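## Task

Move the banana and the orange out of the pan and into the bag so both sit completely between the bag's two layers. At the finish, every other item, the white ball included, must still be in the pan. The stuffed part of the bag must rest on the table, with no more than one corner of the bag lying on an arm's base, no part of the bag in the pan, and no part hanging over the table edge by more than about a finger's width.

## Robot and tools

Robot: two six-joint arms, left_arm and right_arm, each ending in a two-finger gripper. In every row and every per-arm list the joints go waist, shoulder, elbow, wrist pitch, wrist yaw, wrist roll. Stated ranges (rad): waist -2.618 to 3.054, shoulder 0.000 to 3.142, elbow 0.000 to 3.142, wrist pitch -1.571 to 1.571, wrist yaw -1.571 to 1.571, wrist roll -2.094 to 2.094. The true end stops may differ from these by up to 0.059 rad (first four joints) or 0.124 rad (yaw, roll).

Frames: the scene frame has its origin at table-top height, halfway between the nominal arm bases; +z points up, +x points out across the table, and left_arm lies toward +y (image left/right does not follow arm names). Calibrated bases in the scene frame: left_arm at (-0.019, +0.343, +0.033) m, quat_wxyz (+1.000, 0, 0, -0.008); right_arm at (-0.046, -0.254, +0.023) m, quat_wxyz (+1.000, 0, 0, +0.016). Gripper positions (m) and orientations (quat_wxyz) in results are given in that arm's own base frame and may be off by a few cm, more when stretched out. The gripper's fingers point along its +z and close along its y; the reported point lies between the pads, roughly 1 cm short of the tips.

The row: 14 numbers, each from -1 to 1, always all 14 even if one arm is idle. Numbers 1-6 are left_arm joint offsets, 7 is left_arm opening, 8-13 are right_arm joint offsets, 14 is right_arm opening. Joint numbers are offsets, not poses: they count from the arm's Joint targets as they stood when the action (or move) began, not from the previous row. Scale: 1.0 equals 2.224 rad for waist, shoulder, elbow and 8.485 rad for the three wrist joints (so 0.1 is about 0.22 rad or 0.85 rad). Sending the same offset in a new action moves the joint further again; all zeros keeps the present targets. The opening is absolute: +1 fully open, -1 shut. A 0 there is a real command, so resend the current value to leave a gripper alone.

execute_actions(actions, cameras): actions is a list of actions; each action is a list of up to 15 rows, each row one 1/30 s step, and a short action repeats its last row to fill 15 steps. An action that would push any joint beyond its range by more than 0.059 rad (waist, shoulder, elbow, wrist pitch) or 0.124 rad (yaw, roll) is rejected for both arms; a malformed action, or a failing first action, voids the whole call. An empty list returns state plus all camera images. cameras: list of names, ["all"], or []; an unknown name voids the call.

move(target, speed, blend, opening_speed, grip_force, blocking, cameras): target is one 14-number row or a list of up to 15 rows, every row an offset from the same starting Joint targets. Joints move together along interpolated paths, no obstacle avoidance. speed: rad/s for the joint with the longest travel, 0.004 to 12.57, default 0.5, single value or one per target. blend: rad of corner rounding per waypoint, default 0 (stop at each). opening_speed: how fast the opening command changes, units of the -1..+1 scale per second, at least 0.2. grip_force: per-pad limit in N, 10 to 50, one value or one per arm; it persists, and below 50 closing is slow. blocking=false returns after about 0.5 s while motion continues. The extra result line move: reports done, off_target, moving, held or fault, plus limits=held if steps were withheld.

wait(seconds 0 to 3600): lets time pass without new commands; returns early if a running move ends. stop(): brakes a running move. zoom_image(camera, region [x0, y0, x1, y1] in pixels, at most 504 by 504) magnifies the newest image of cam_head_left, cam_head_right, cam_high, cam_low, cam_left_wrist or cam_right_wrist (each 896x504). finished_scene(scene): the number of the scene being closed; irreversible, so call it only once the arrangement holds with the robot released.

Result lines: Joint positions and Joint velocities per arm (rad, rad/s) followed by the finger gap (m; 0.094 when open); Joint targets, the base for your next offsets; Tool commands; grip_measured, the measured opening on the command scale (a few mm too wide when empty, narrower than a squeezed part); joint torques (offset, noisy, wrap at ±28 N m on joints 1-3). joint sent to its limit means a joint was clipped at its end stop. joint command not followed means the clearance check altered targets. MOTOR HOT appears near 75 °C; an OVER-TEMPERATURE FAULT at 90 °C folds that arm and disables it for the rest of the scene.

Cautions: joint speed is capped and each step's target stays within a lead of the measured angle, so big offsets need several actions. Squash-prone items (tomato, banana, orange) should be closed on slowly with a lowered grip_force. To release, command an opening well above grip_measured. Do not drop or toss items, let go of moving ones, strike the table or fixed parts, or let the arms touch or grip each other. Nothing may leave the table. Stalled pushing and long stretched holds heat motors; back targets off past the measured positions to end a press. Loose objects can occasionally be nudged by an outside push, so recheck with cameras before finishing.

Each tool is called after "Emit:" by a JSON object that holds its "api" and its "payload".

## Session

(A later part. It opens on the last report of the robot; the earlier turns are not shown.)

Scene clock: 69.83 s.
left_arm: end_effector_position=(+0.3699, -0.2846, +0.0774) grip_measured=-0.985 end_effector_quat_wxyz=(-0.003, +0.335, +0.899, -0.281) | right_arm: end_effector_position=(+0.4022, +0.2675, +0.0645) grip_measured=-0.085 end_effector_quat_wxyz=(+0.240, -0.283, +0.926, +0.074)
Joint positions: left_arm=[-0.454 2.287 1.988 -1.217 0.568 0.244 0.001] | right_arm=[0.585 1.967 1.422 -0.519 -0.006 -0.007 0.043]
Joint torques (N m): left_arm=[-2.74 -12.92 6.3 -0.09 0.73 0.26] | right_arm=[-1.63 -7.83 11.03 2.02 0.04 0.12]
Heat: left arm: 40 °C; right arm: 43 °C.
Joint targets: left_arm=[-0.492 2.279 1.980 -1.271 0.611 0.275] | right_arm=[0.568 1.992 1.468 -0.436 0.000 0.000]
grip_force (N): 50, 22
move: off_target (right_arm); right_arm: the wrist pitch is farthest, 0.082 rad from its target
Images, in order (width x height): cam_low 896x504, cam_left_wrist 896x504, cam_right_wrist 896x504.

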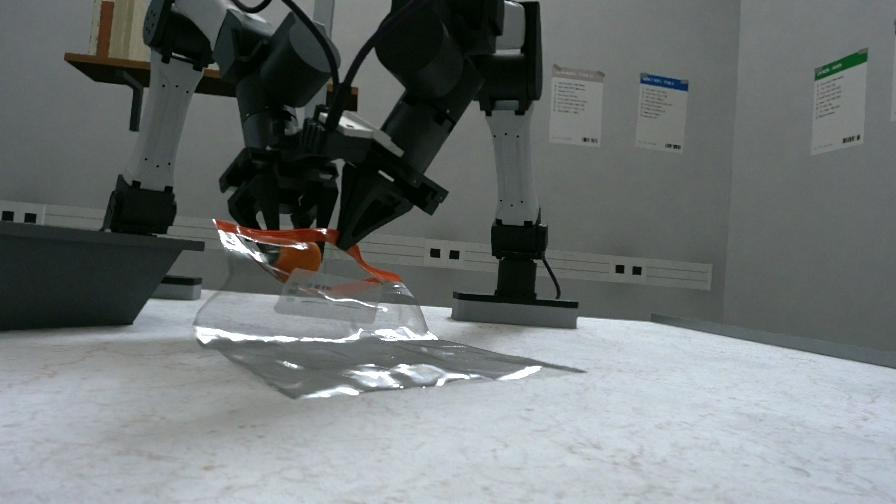

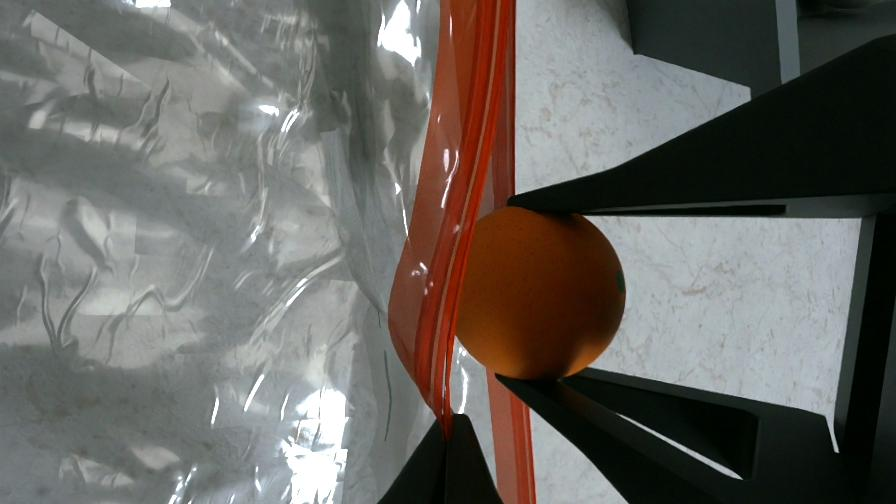

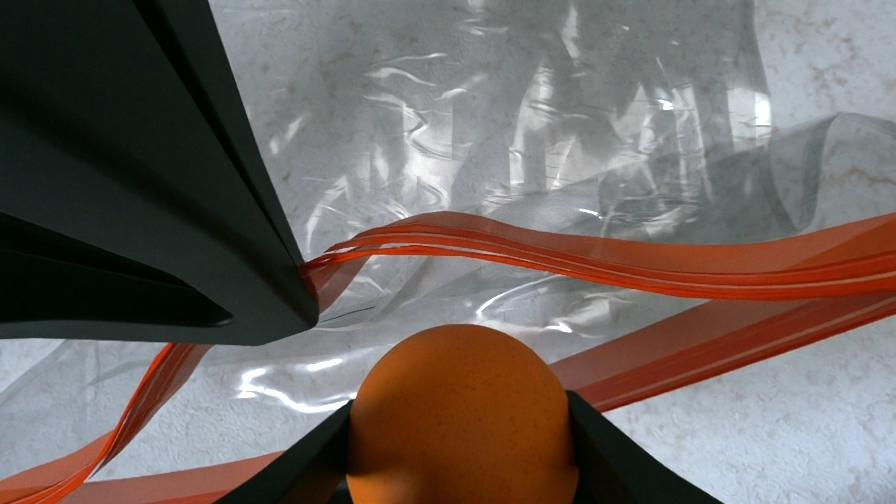

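Emit:
{"api": "execute_actions", "payload": {"actions": [], "cameras": ["cam_head_left","cam_head_right","cam_high"]}}

Emit:
{"api": "zoom_image", "payload": {"camera": "cam_head_left", "region": [320, 190, 440, 310]}}

Emit:
{"api": "zoom_image", "payload": {"camera": "cam_high", "region": [400, 130, 540, 250]}}

Emit:
{"api": "zoom_image", "payload": {"camera": "cam_head_right", "region": [320, 190, 440, 310]}}

Scene clock: 71.33 s.
left_arm: end_effector_position=(+0.3699, -0.2846, +0.0774) grip_measured=-0.985 end_effector_quat_wxyz=(-0.003, +0.335, +0.899, -0.281) | right_arm: end_effector_position=(+0.4022, +0.2675, +0.0645) grip_measured=-0.085 end_effector_quat_wxyz=(+0.240, -0.283, +0.926, +0.074)
Joint positions: left_arm=[-0.454 2.287 1.988 -1.217 0.568 0.244 0.001] | right_arm=[0.585 1.967 1.422 -0.519 -0.006 -0.007 0.043]
Joint velocities: within noise
Joint torques (N m): left_arm=[-2.74 -12.92 6.27 -0.09 0.74 0.27] | right_arm=[-1.61 -7.87 11.08 2.01 0.03 0.12]
Heat: left arm: 40 °C; right arm: 43 °C.
Joint targets: left_arm=[-0.492 2.279 1.980 -1.271 0.611 0.275] | right_arm=[0.568 1.992 1.468 -0.436 0.000 0.000]
Tool commands: left_gripper/opening=-1.0 right_gripper/opening=-0.1
grip_force (N): 50, 22
Images, in order (width x height): cam_head_left 896x504, cam_head_right 896x504, cam_high 896x504.

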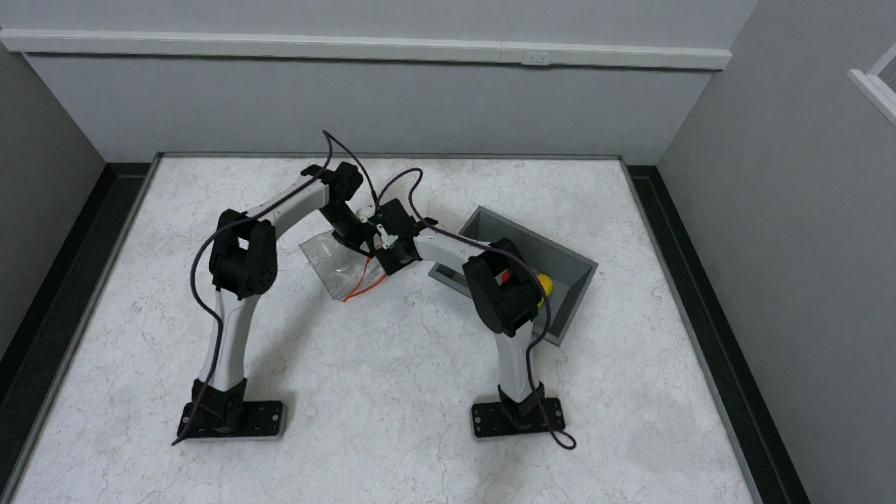

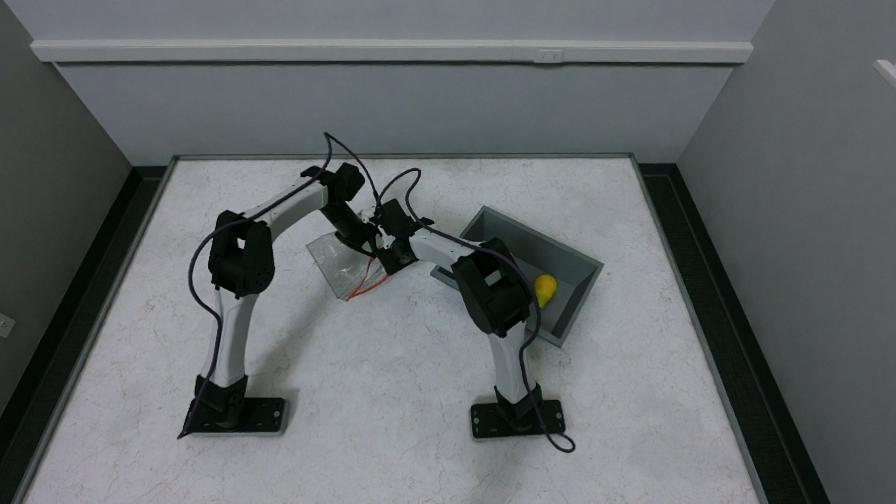

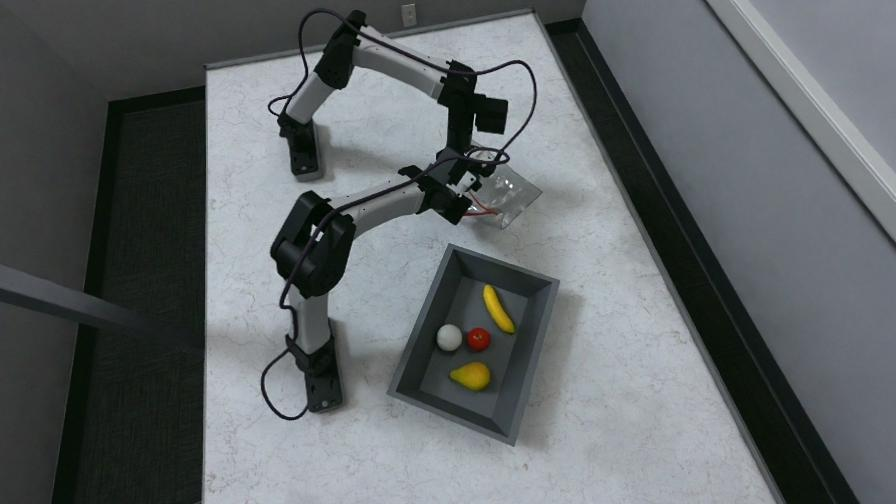

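Scaled by 4.200 from the camera's image (finer frame: 1280x720).

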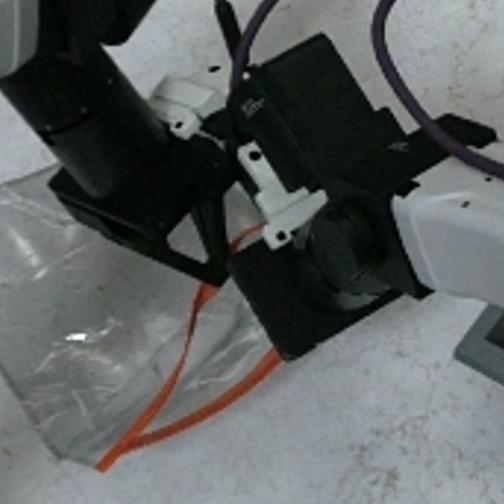

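Scaled by 3.600 from the camera's image (finer frame: 1280x720).

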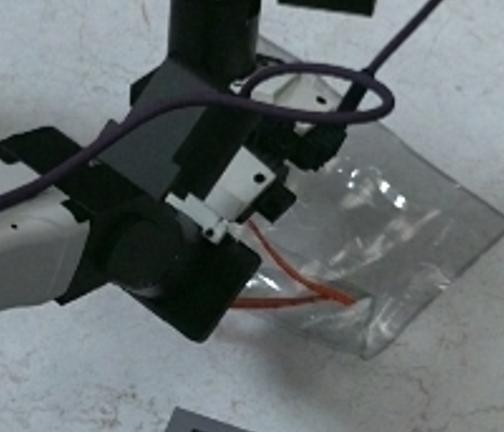

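Scaled by 4.200 from the camera's image (finer frame: 1280x720).

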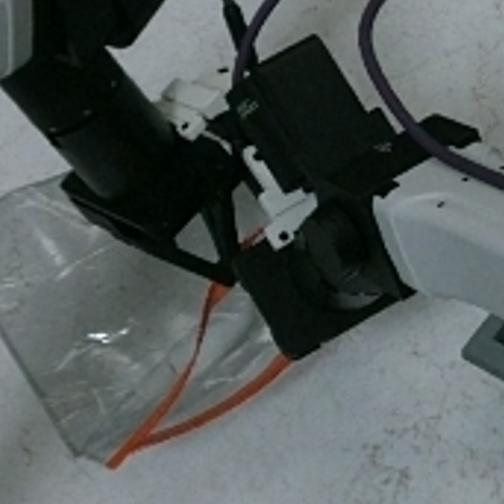

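Emit:
{"api": "move", "payload": {"target": [[0,0,0,0,0,0,-1,0.0023,-0.2858,-0.3197,0.0433,0,0,-0.1],[0,0,0,0,0,0,-1,0.0057,-0.1134,-0.2111,0.0589,0,0,-0.1]], "speed": [0.4,0.25], "blend": [0.05,0], "cameras": ["cam_left_wrist","cam_low","cam_right_wrist","cam_head_left"]}}

Emit:
{"api": "zoom_image", "payload": {"camera": "cam_low", "region": [120, 180, 480, 380]}}

Emit:
{"api": "zoom_image", "payload": {"camera": "cam_head_left", "region": [320, 190, 440, 310]}}

Scene clock: 76.63 s.
left_arm: end_effector_position=(+0.3496, -0.2964, +0.0807) grip_measured=-0.985 end_effector_quat_wxyz=(-0.028, +0.351, +0.888, -0.297) | right_arm: end_effector_position=(+0.3908, +0.2556, +0.0852) grip_measured=-0.085 end_effector_quat_wxyz=(+0.395, -0.263, +0.872, +0.119)
Joint positions: left_arm=[-0.485 2.287 1.988 -1.261 0.606 0.264 0.001] | right_arm=[0.577 1.729 0.969 0.04 -0.006 -0.006 0.043]
Joint torques (N m): left_arm=[-0.28 -13.03 6.26 0.29 0.4 0.08] | right_arm=[0.38 -7.05 9.5 1.83 0.03 0.11]
Heat: left arm: 41 °C; right arm: 43 °C.
Joint targets: left_arm=[-0.492 2.279 1.980 -1.271 0.611 0.275] | right_arm=[0.581 1.740 0.999 0.064 0.000 0.000]
grip_force (N): 50, 22
move: done
Images, in order (width x height): cam_head_left 896x504, cam_low 896x504, cam_left_wrist 896x504, cam_right_wrist 896x504.

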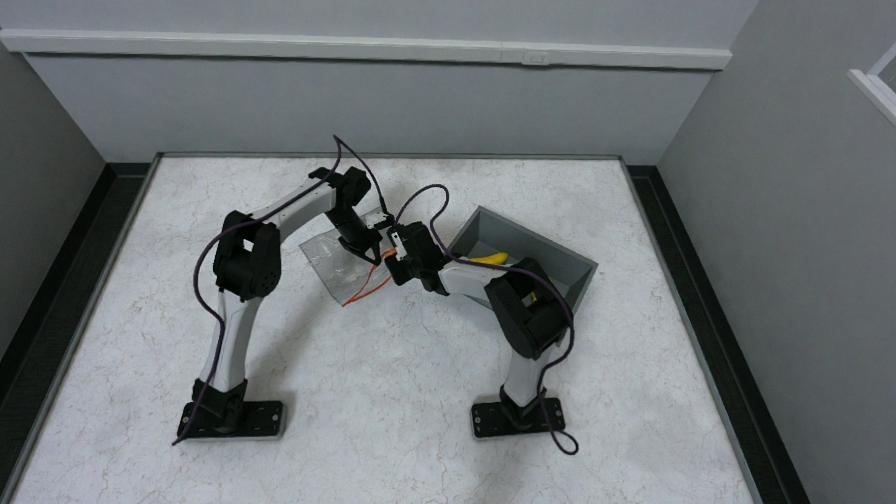

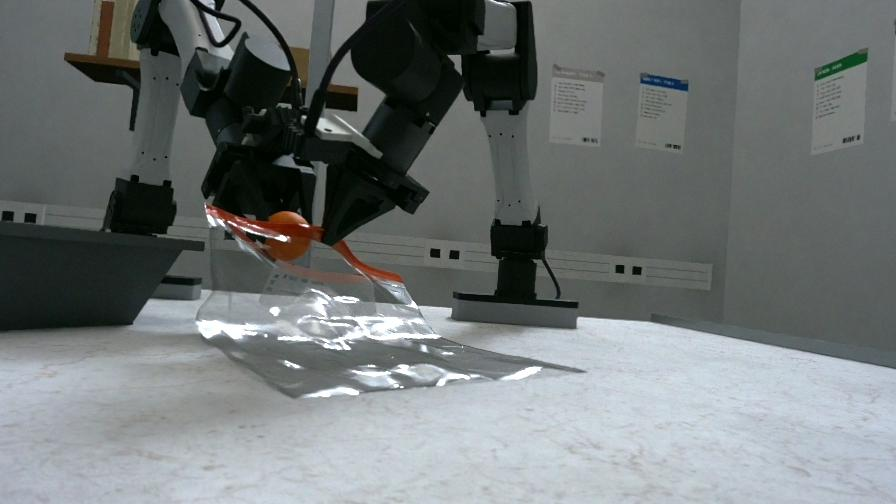

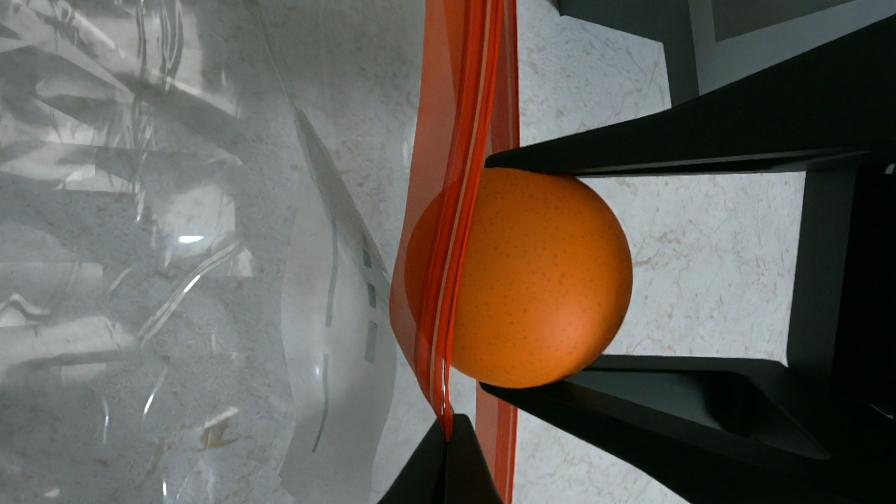

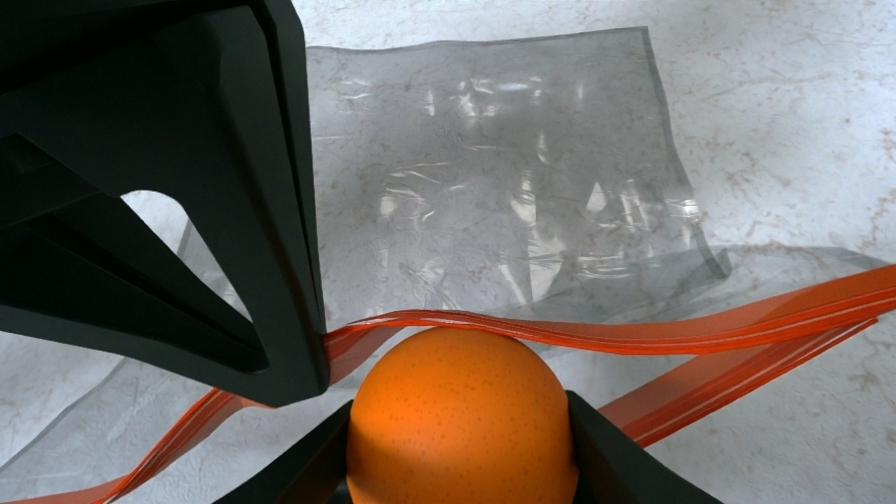

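Scaled by 1.400 from the camera's image (finer frame: 1280x720).

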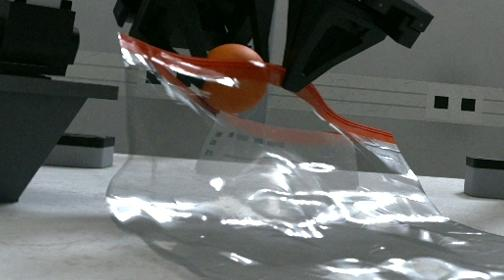

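Scaled by 4.200 from the camera's image (finer frame: 1280x720).

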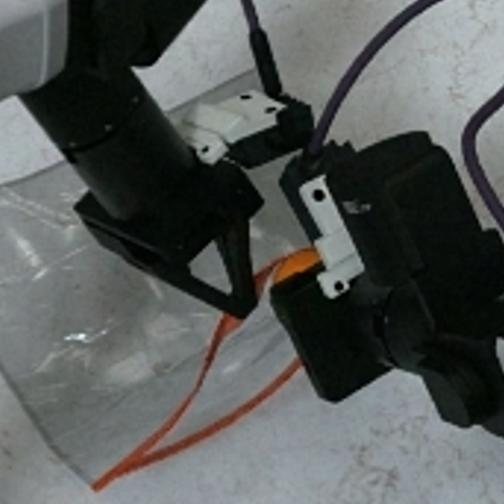

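Emit:
{"api": "move", "payload": {"target": [[0,0,0,0,0,0,-1,0.0012,0.0472,0.04,0.0018,0,0,-0.1],[0,0,0,0,0,0,-1,0.0012,0.1089,0.0058,0.0246,0,0,-0.1]], "speed": [0.15,0.15], "blend": [0.01,0], "cameras": ["cam_left_wrist","cam_low","cam_right_wrist","cam_head_left"]}}

Emit:
{"api": "zoom_image", "payload": {"camera": "cam_low", "region": [120, 180, 480, 380]}}

Emit:
{"api": "zoom_image", "payload": {"camera": "cam_head_left", "region": [320, 190, 440, 310]}}

Scene clock: 80.07 s.
left_arm: end_effector_position=(+0.3478, -0.2940, +0.0804) grip_measured=-0.985 end_effector_quat_wxyz=(-0.034, +0.348, +0.889, -0.295) | right_arm: end_effector_position=(+0.4196, +0.2730, +0.0296) grip_measured=-0.086 end_effector_quat_wxyz=(+0.400, -0.260, +0.871, +0.117)
Joint positions: left_arm=[-0.484 2.287 1.988 -1.274 0.603 0.263 0.001] | right_arm=[0.577 1.969 1.013 0.244 0.001 -0.004 0.043]
Joint torques (N m): left_arm=[-0.47 -12.86 6.23 0.42 0.43 0.1] | right_arm=[0.59 -8.21 5.85 1.94 -0.04 0.09]
Heat: left arm: 42 °C; right arm: 42 °C.
Joint targets: left_arm=[-0.492 2.279 1.980 -1.271 0.611 0.275] | right_arm=[0.583 1.982 1.012 0.272 0.000 0.000]
grip_force (N): 50, 22
move: done
Images, in order (width x height): cam_head_left 896x504, cam_low 896x504, cam_left_wrist 896x504, cam_right_wrist 896x504.

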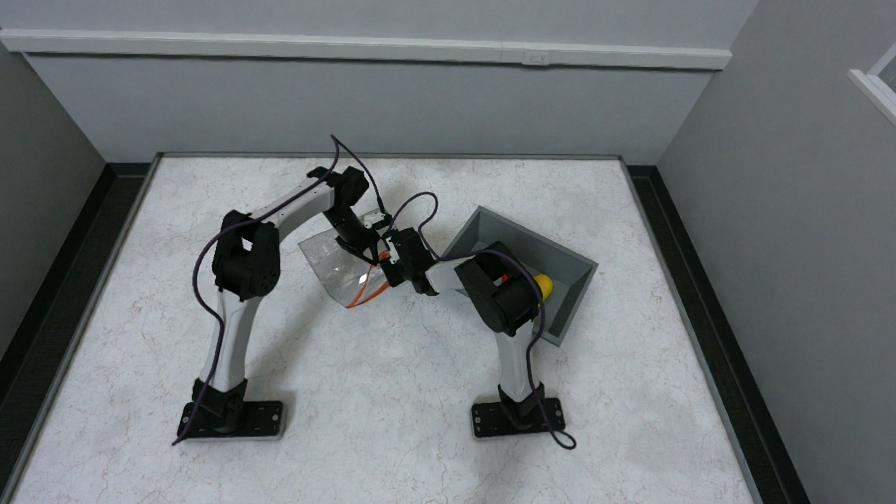

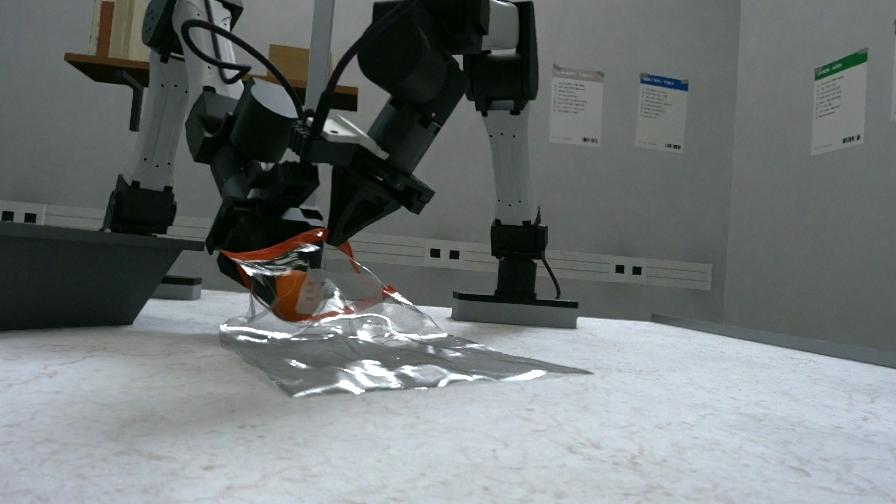

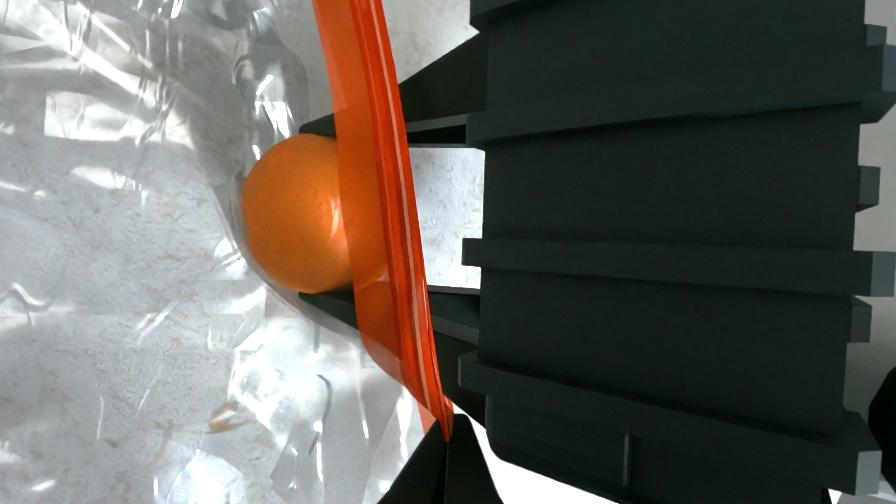

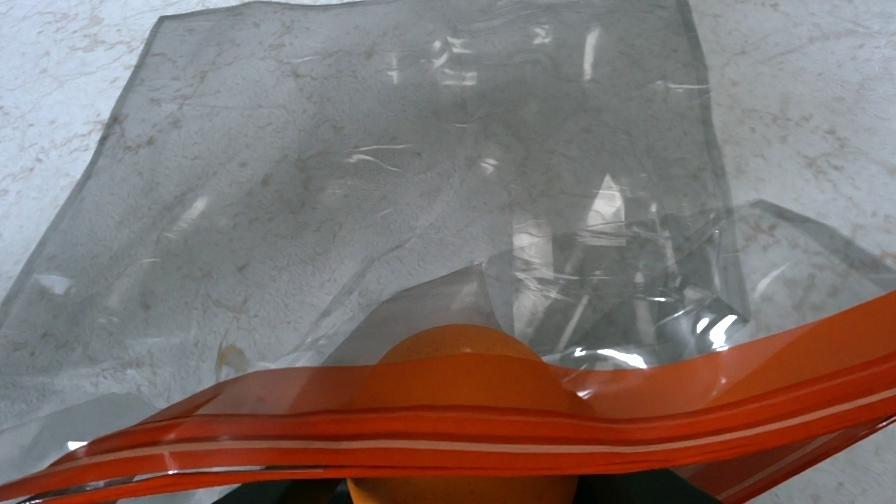

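Scaled by 1.400 from the camera's image (finer frame: 1280x720).

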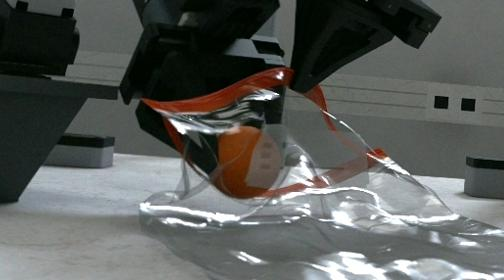

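Scaled by 4.200 from the camera's image (finer frame: 1280x720).

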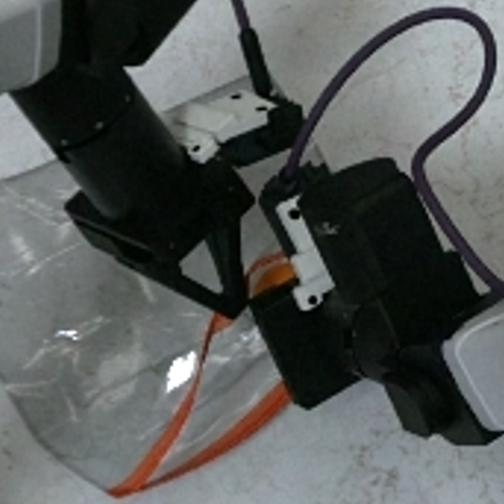

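Emit:
{"api": "move", "payload": {"target": [[0,0,0,0,0,0,-1,0,0.0063,0,0,0,0,-0.1],[0,0,0,0,0,0,-1,0,0.0063,0,0,0,0,0.12],[0,0,0,0,0,0,-1,0,-0.181,-0.103,-0.0204,0,0,0.12]], "speed": [0.1,0.2,0.25], "opening_speed": 0.5, "cameras": ["cam_left_wrist","cam_low","cam_right_wrist","cam_head_left"]}}

Emit:
{"api": "zoom_image", "payload": {"camera": "cam_low", "region": [120, 180, 480, 380]}}

Emit:
{"api": "zoom_image", "payload": {"camera": "cam_head_left", "region": [310, 200, 440, 330]}}

Scene clock: 84.40 s.
left_arm: end_effector_position=(+0.3479, -0.2939, +0.0803) grip_measured=-0.985 end_effector_quat_wxyz=(-0.034, +0.348, +0.889, -0.294) | right_arm: end_effector_position=(+0.3573, +0.2327, +0.0733) grip_measured=+0.119 end_effector_quat_wxyz=(+0.393, -0.262, +0.874, +0.115)
Joint positions: left_arm=[-0.484 2.287 1.988 -1.274 0.602 0.263 0.001] | right_arm=[0.578 1.612 0.787 0.097 0.001 -0.004 0.053]
Joint torques (N m): left_arm=[-0.46 -12.82 6.15 0.41 0.43 0.1] | right_arm=[0.59 -9.51 6.04 1.63 -0.03 0.09]
Heat: left arm: 43 °C; right arm: 42 °C.
Joint targets: left_arm=[-0.492 2.279 1.980 -1.271 0.611 0.275] | right_arm=[0.583 1.579 0.783 0.099 0.000 0.000]
grip_force (N): 50, 22
move: done
Images, in order (width x height): cam_head_left 896x504, cam_low 896x504, cam_left_wrist 896x504, cam_right_wrist 896x504.

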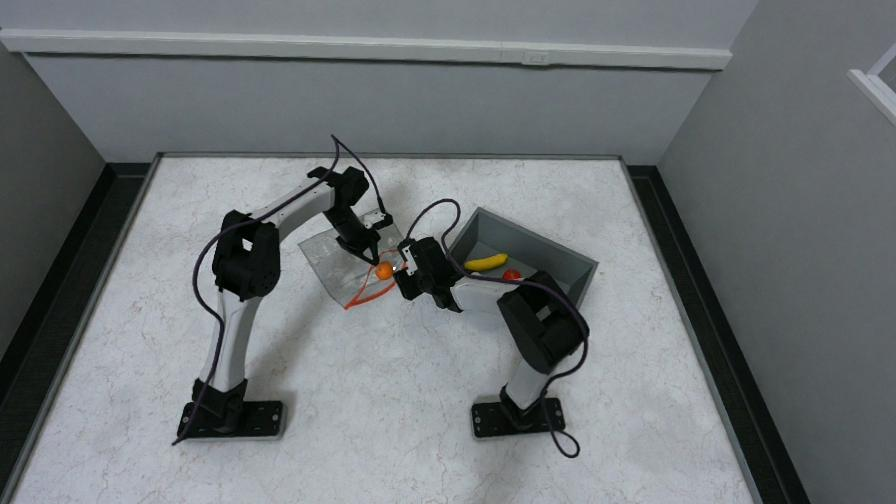

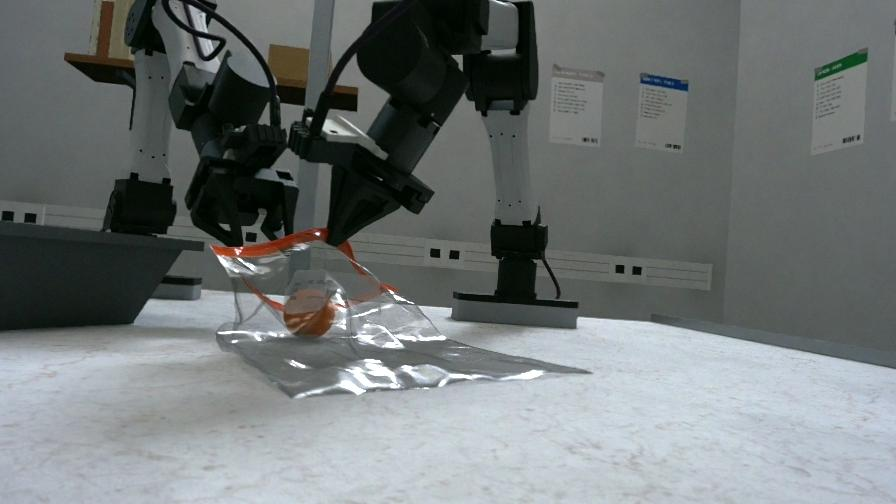

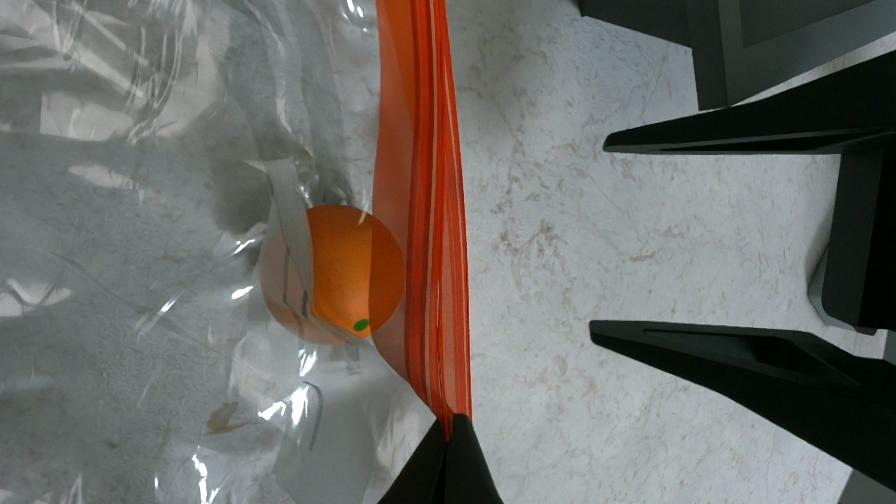

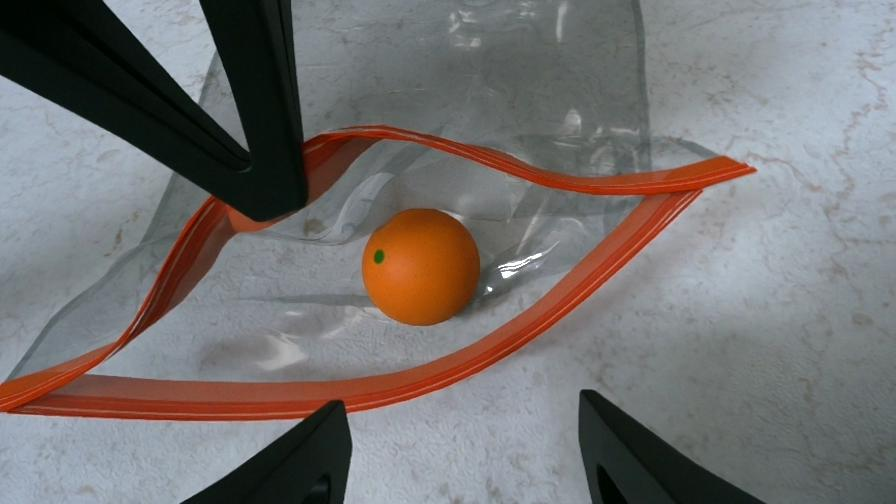

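Scaled by 1.400 from the camera's image (finer frame: 1280x720).

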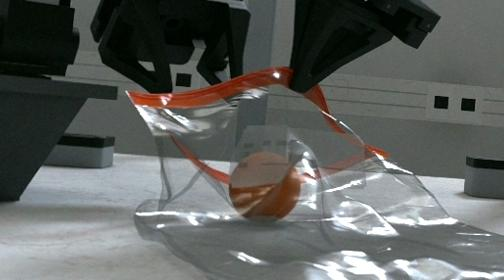

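Scaled by 3.877 from the camera's image (finer frame: 1280x720).

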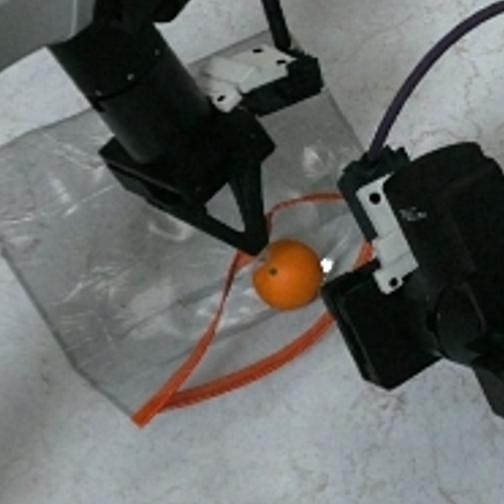

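Emit:
{"api": "move", "payload": {"target": [[0,0,0,0,0,0,-1,-0.0037,0.0841,-0.0597,0.0376,0,0,-1],[0,0,0,0,0,0,-1,0.0018,0.1942,0.1029,0.0238,0,0,-1],[0,0,0,0,0,0,-1,0,0,0,0,0,0,-1]], "speed": [0.35,0.2,0.35], "opening_speed": 1.5, "cameras": ["cam_left_wrist","cam_low","cam_right_wrist","cam_head_left"]}}

Emit:
{"api": "zoom_image", "payload": {"camera": "cam_low", "region": [120, 180, 480, 380]}}

Scene clock: 93.00 s.
left_arm: end_effector_position=(+0.3479, -0.2939, +0.0803) grip_measured=-0.985 end_effector_quat_wxyz=(-0.034, +0.348, +0.889, -0.294) | right_arm: end_effector_position=(+0.3572, +0.2330, +0.0740) grip_measured=-0.990 end_effector_quat_wxyz=(+0.393, -0.262, +0.874, +0.116)
Joint positions: left_arm=[-0.484 2.287 1.988 -1.274 0.602 0.263 0.001] | right_arm=[0.578 1.61 0.788 0.096 0.001 -0.004 0]
Joint torques (N m): left_arm=[-0.42 -12.78 6.17 0.42 0.43 0.09] | right_arm=[0.53 -9.42 6.01 1.64 -0.04 0.09]
Heat: left arm: 44 °C; right arm: 41 °C.
Joint targets: left_arm=[-0.492 2.279 1.980 -1.271 0.611 0.275] | right_arm=[0.584 1.579 0.783 0.099 0.000 0.000]
grip_force (N): 50, 22
move: done
Images, in order (width x height): cam_head_left 896x504, cam_low 896x504, cam_left_wrist 896x504, cam_right_wrist 896x504.

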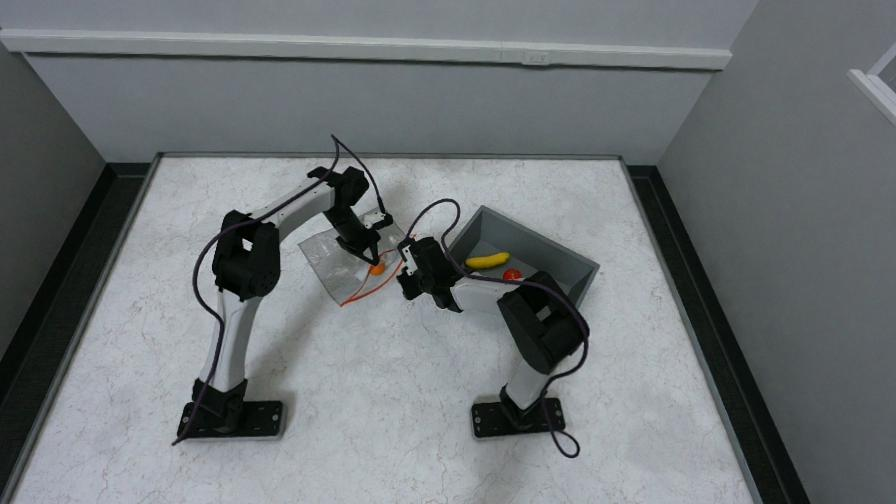

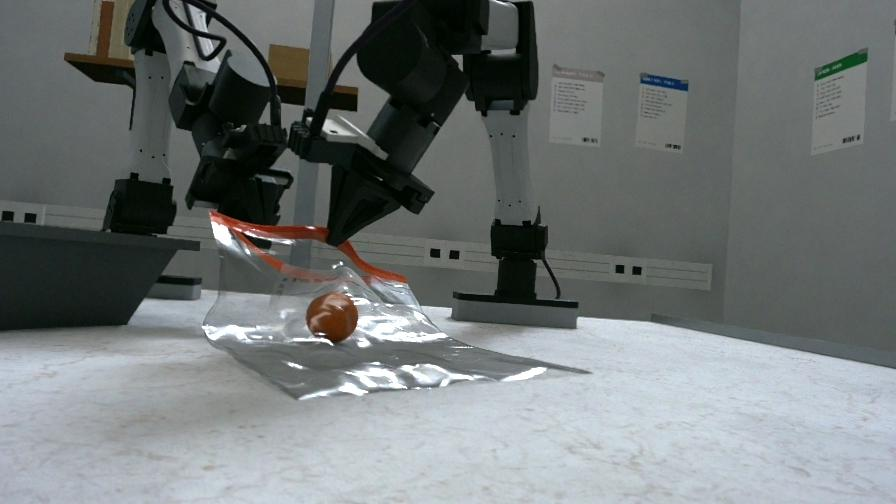

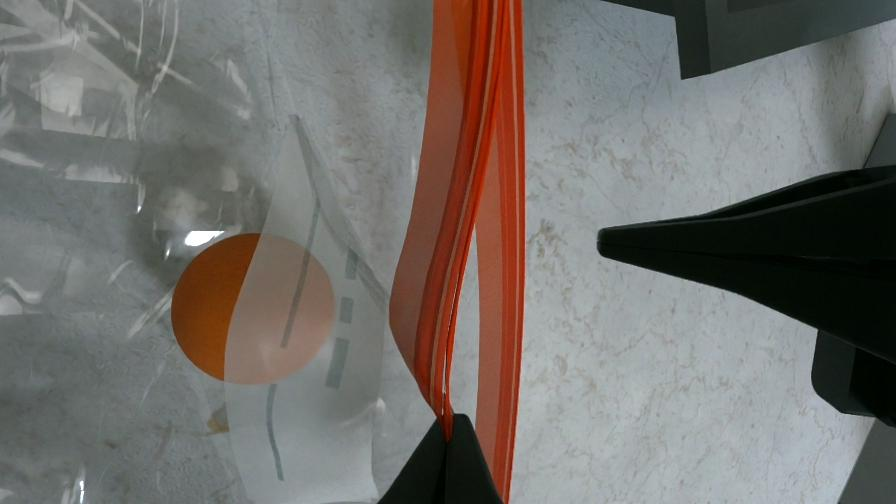

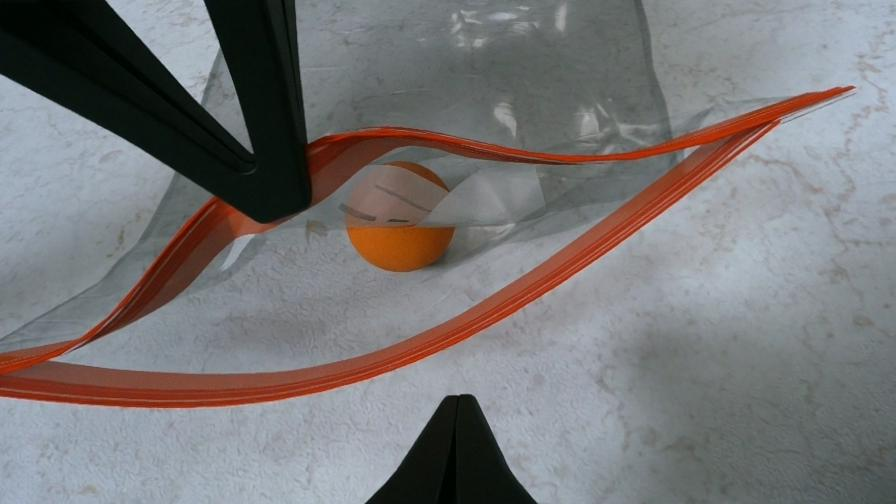

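Scaled by 1.400 from the camera's image (finer frame: 1280x720).

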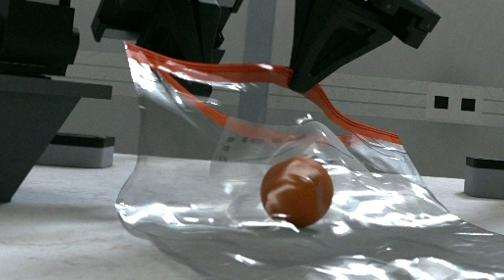

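Emit:
{"api": "move", "payload": {"target": [0,0,0,0,0,0,-1,-0.2701,0.2796,0.5807,-0.1819,0,0.1562,0.25], "speed": 0.9, "opening_speed": 1.5, "cameras": ["cam_right_wrist"]}}

Scene clock: 97.03 s.
left_arm: end_effector_position=(+0.3479, -0.2939, +0.0803) grip_measured=-0.985 end_effector_quat_wxyz=(-0.034, +0.348, +0.889, -0.294) | right_arm: end_effector_position=(+0.4224, -0.0078, +0.1071) grip_measured=+0.249 end_effector_quat_wxyz=(-0.001, +0.620, +0.785, +0.000)
Joint positions: left_arm=[-0.484 2.287 1.988 -1.274 0.602 0.263 0.001] | right_arm=[-0.019 2.186 2.048 -1.436 -0.001 1.317 0.059]
Joint torques (N m): left_arm=[-0.39 -12.79 6.2 0.41 0.44 0.09] | right_arm=[0.21 -9.68 8.47 0.18 0.03 0.13]
Heat: left arm: 44 °C; right arm: 41 °C.
Joint targets: left_arm=[-0.492 2.279 1.980 -1.271 0.611 0.275] | right_arm=[-0.017 2.201 2.074 -1.444 0.000 1.326]
grip_force (N): 50, 22
move: done

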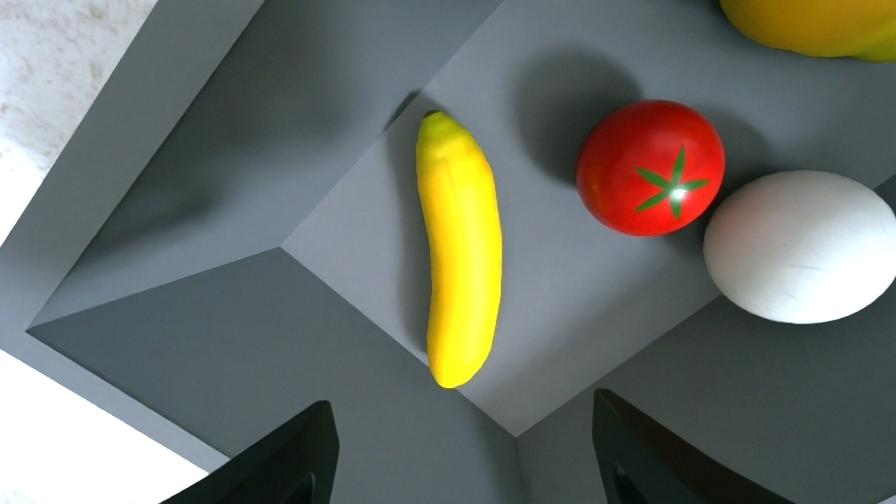

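Emit:
{"api": "move", "payload": {"target": [[0,0,0,0,0,0,-1,-0.0212,0.0235,-0.1539,0.0465,0,-0.0141,0.25],[0,0,0,0,0,0,-1,-0.0212,0.0235,-0.1539,0.0465,0,-0.0141,-0.5],[0,0,0,0,0,0,-1,-0.0212,0.0062,0.0107,-0.0011,0,-0.0141,-0.5]], "speed": [0.3,0.3,0.3], "opening_speed": 0.8, "cameras": ["cam_right_wrist","cam_head_left","cam_low"]}}

Emit:
{"api": "zoom_image", "payload": {"camera": "cam_head_left", "region": [320, 190, 540, 320]}}

Scene clock: 104.63 s.
left_arm: end_effector_position=(+0.3479, -0.2939, +0.0803) grip_measured=-0.985 end_effector_quat_wxyz=(-0.034, +0.348, +0.889, -0.294) | right_arm: end_effector_position=(+0.4246, -0.0244, +0.0905) grip_measured=-0.420 end_effector_quat_wxyz=(-0.018, +0.593, +0.805, -0.011)
Joint positions: left_arm=[-0.484 2.287 1.988 -1.274 0.602 0.263 0.001] | right_arm=[-0.058 2.242 2.074 -1.445 -0.001 1.213 0.027]
Joint torques (N m): left_arm=[-0.39 -12.81 6.16 0.42 0.44 0.1] | right_arm=[-0.58 -13.9 8.29 0.06 0.03 -0.03]
Heat: left arm: 45 °C; right arm: 43 °C.
Joint targets: left_arm=[-0.492 2.279 1.980 -1.271 0.611 0.275] | right_arm=[-0.064 2.215 2.098 -1.453 0.000 1.206]
grip_force (N): 50, 22
move: done
Images, in order (width x height): cam_head_left 896x504, cam_low 896x504, cam_right_wrist 896x504.

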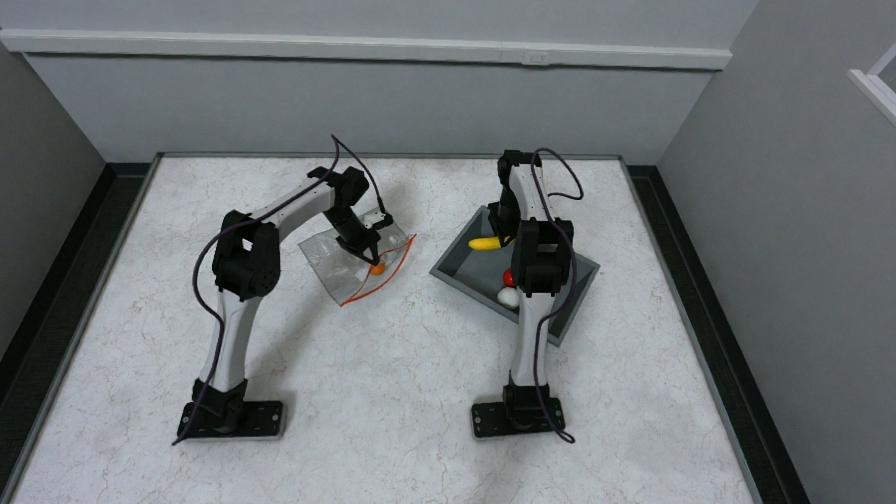

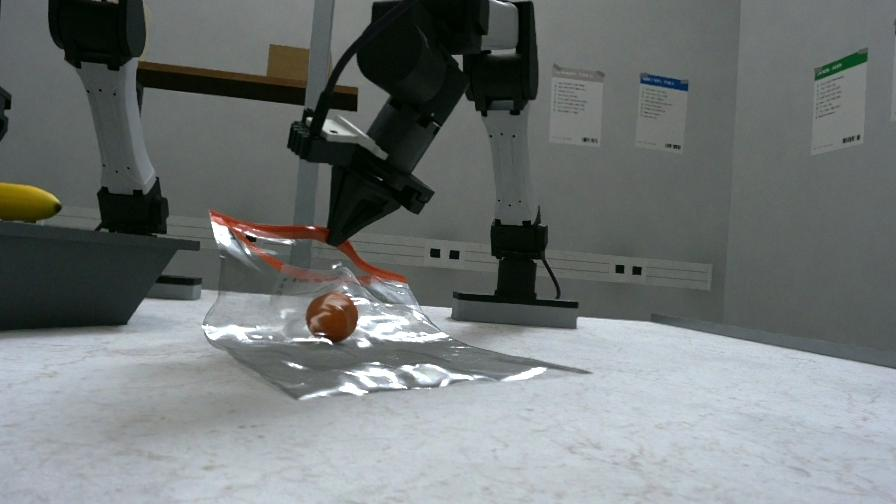

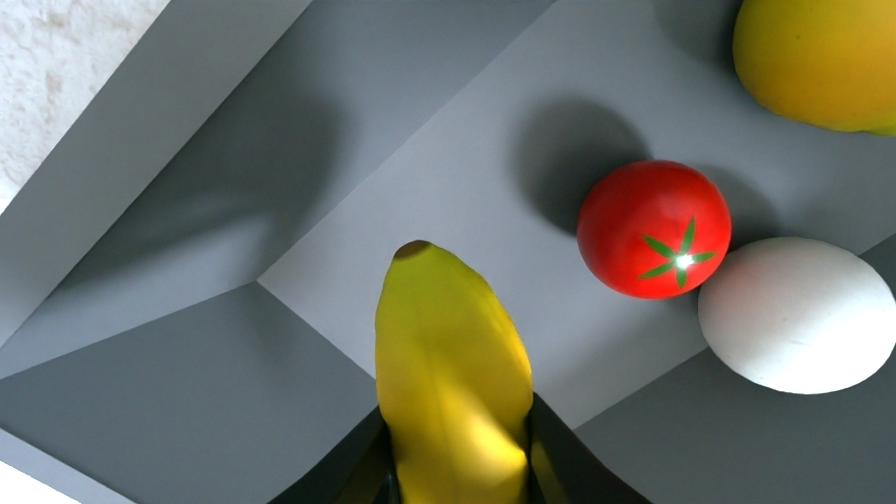

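Scaled by 2.291 from the camera's image (finer frame: 1280x720).

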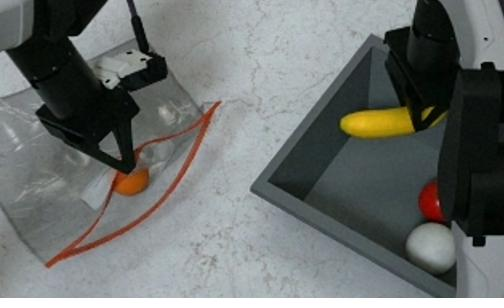

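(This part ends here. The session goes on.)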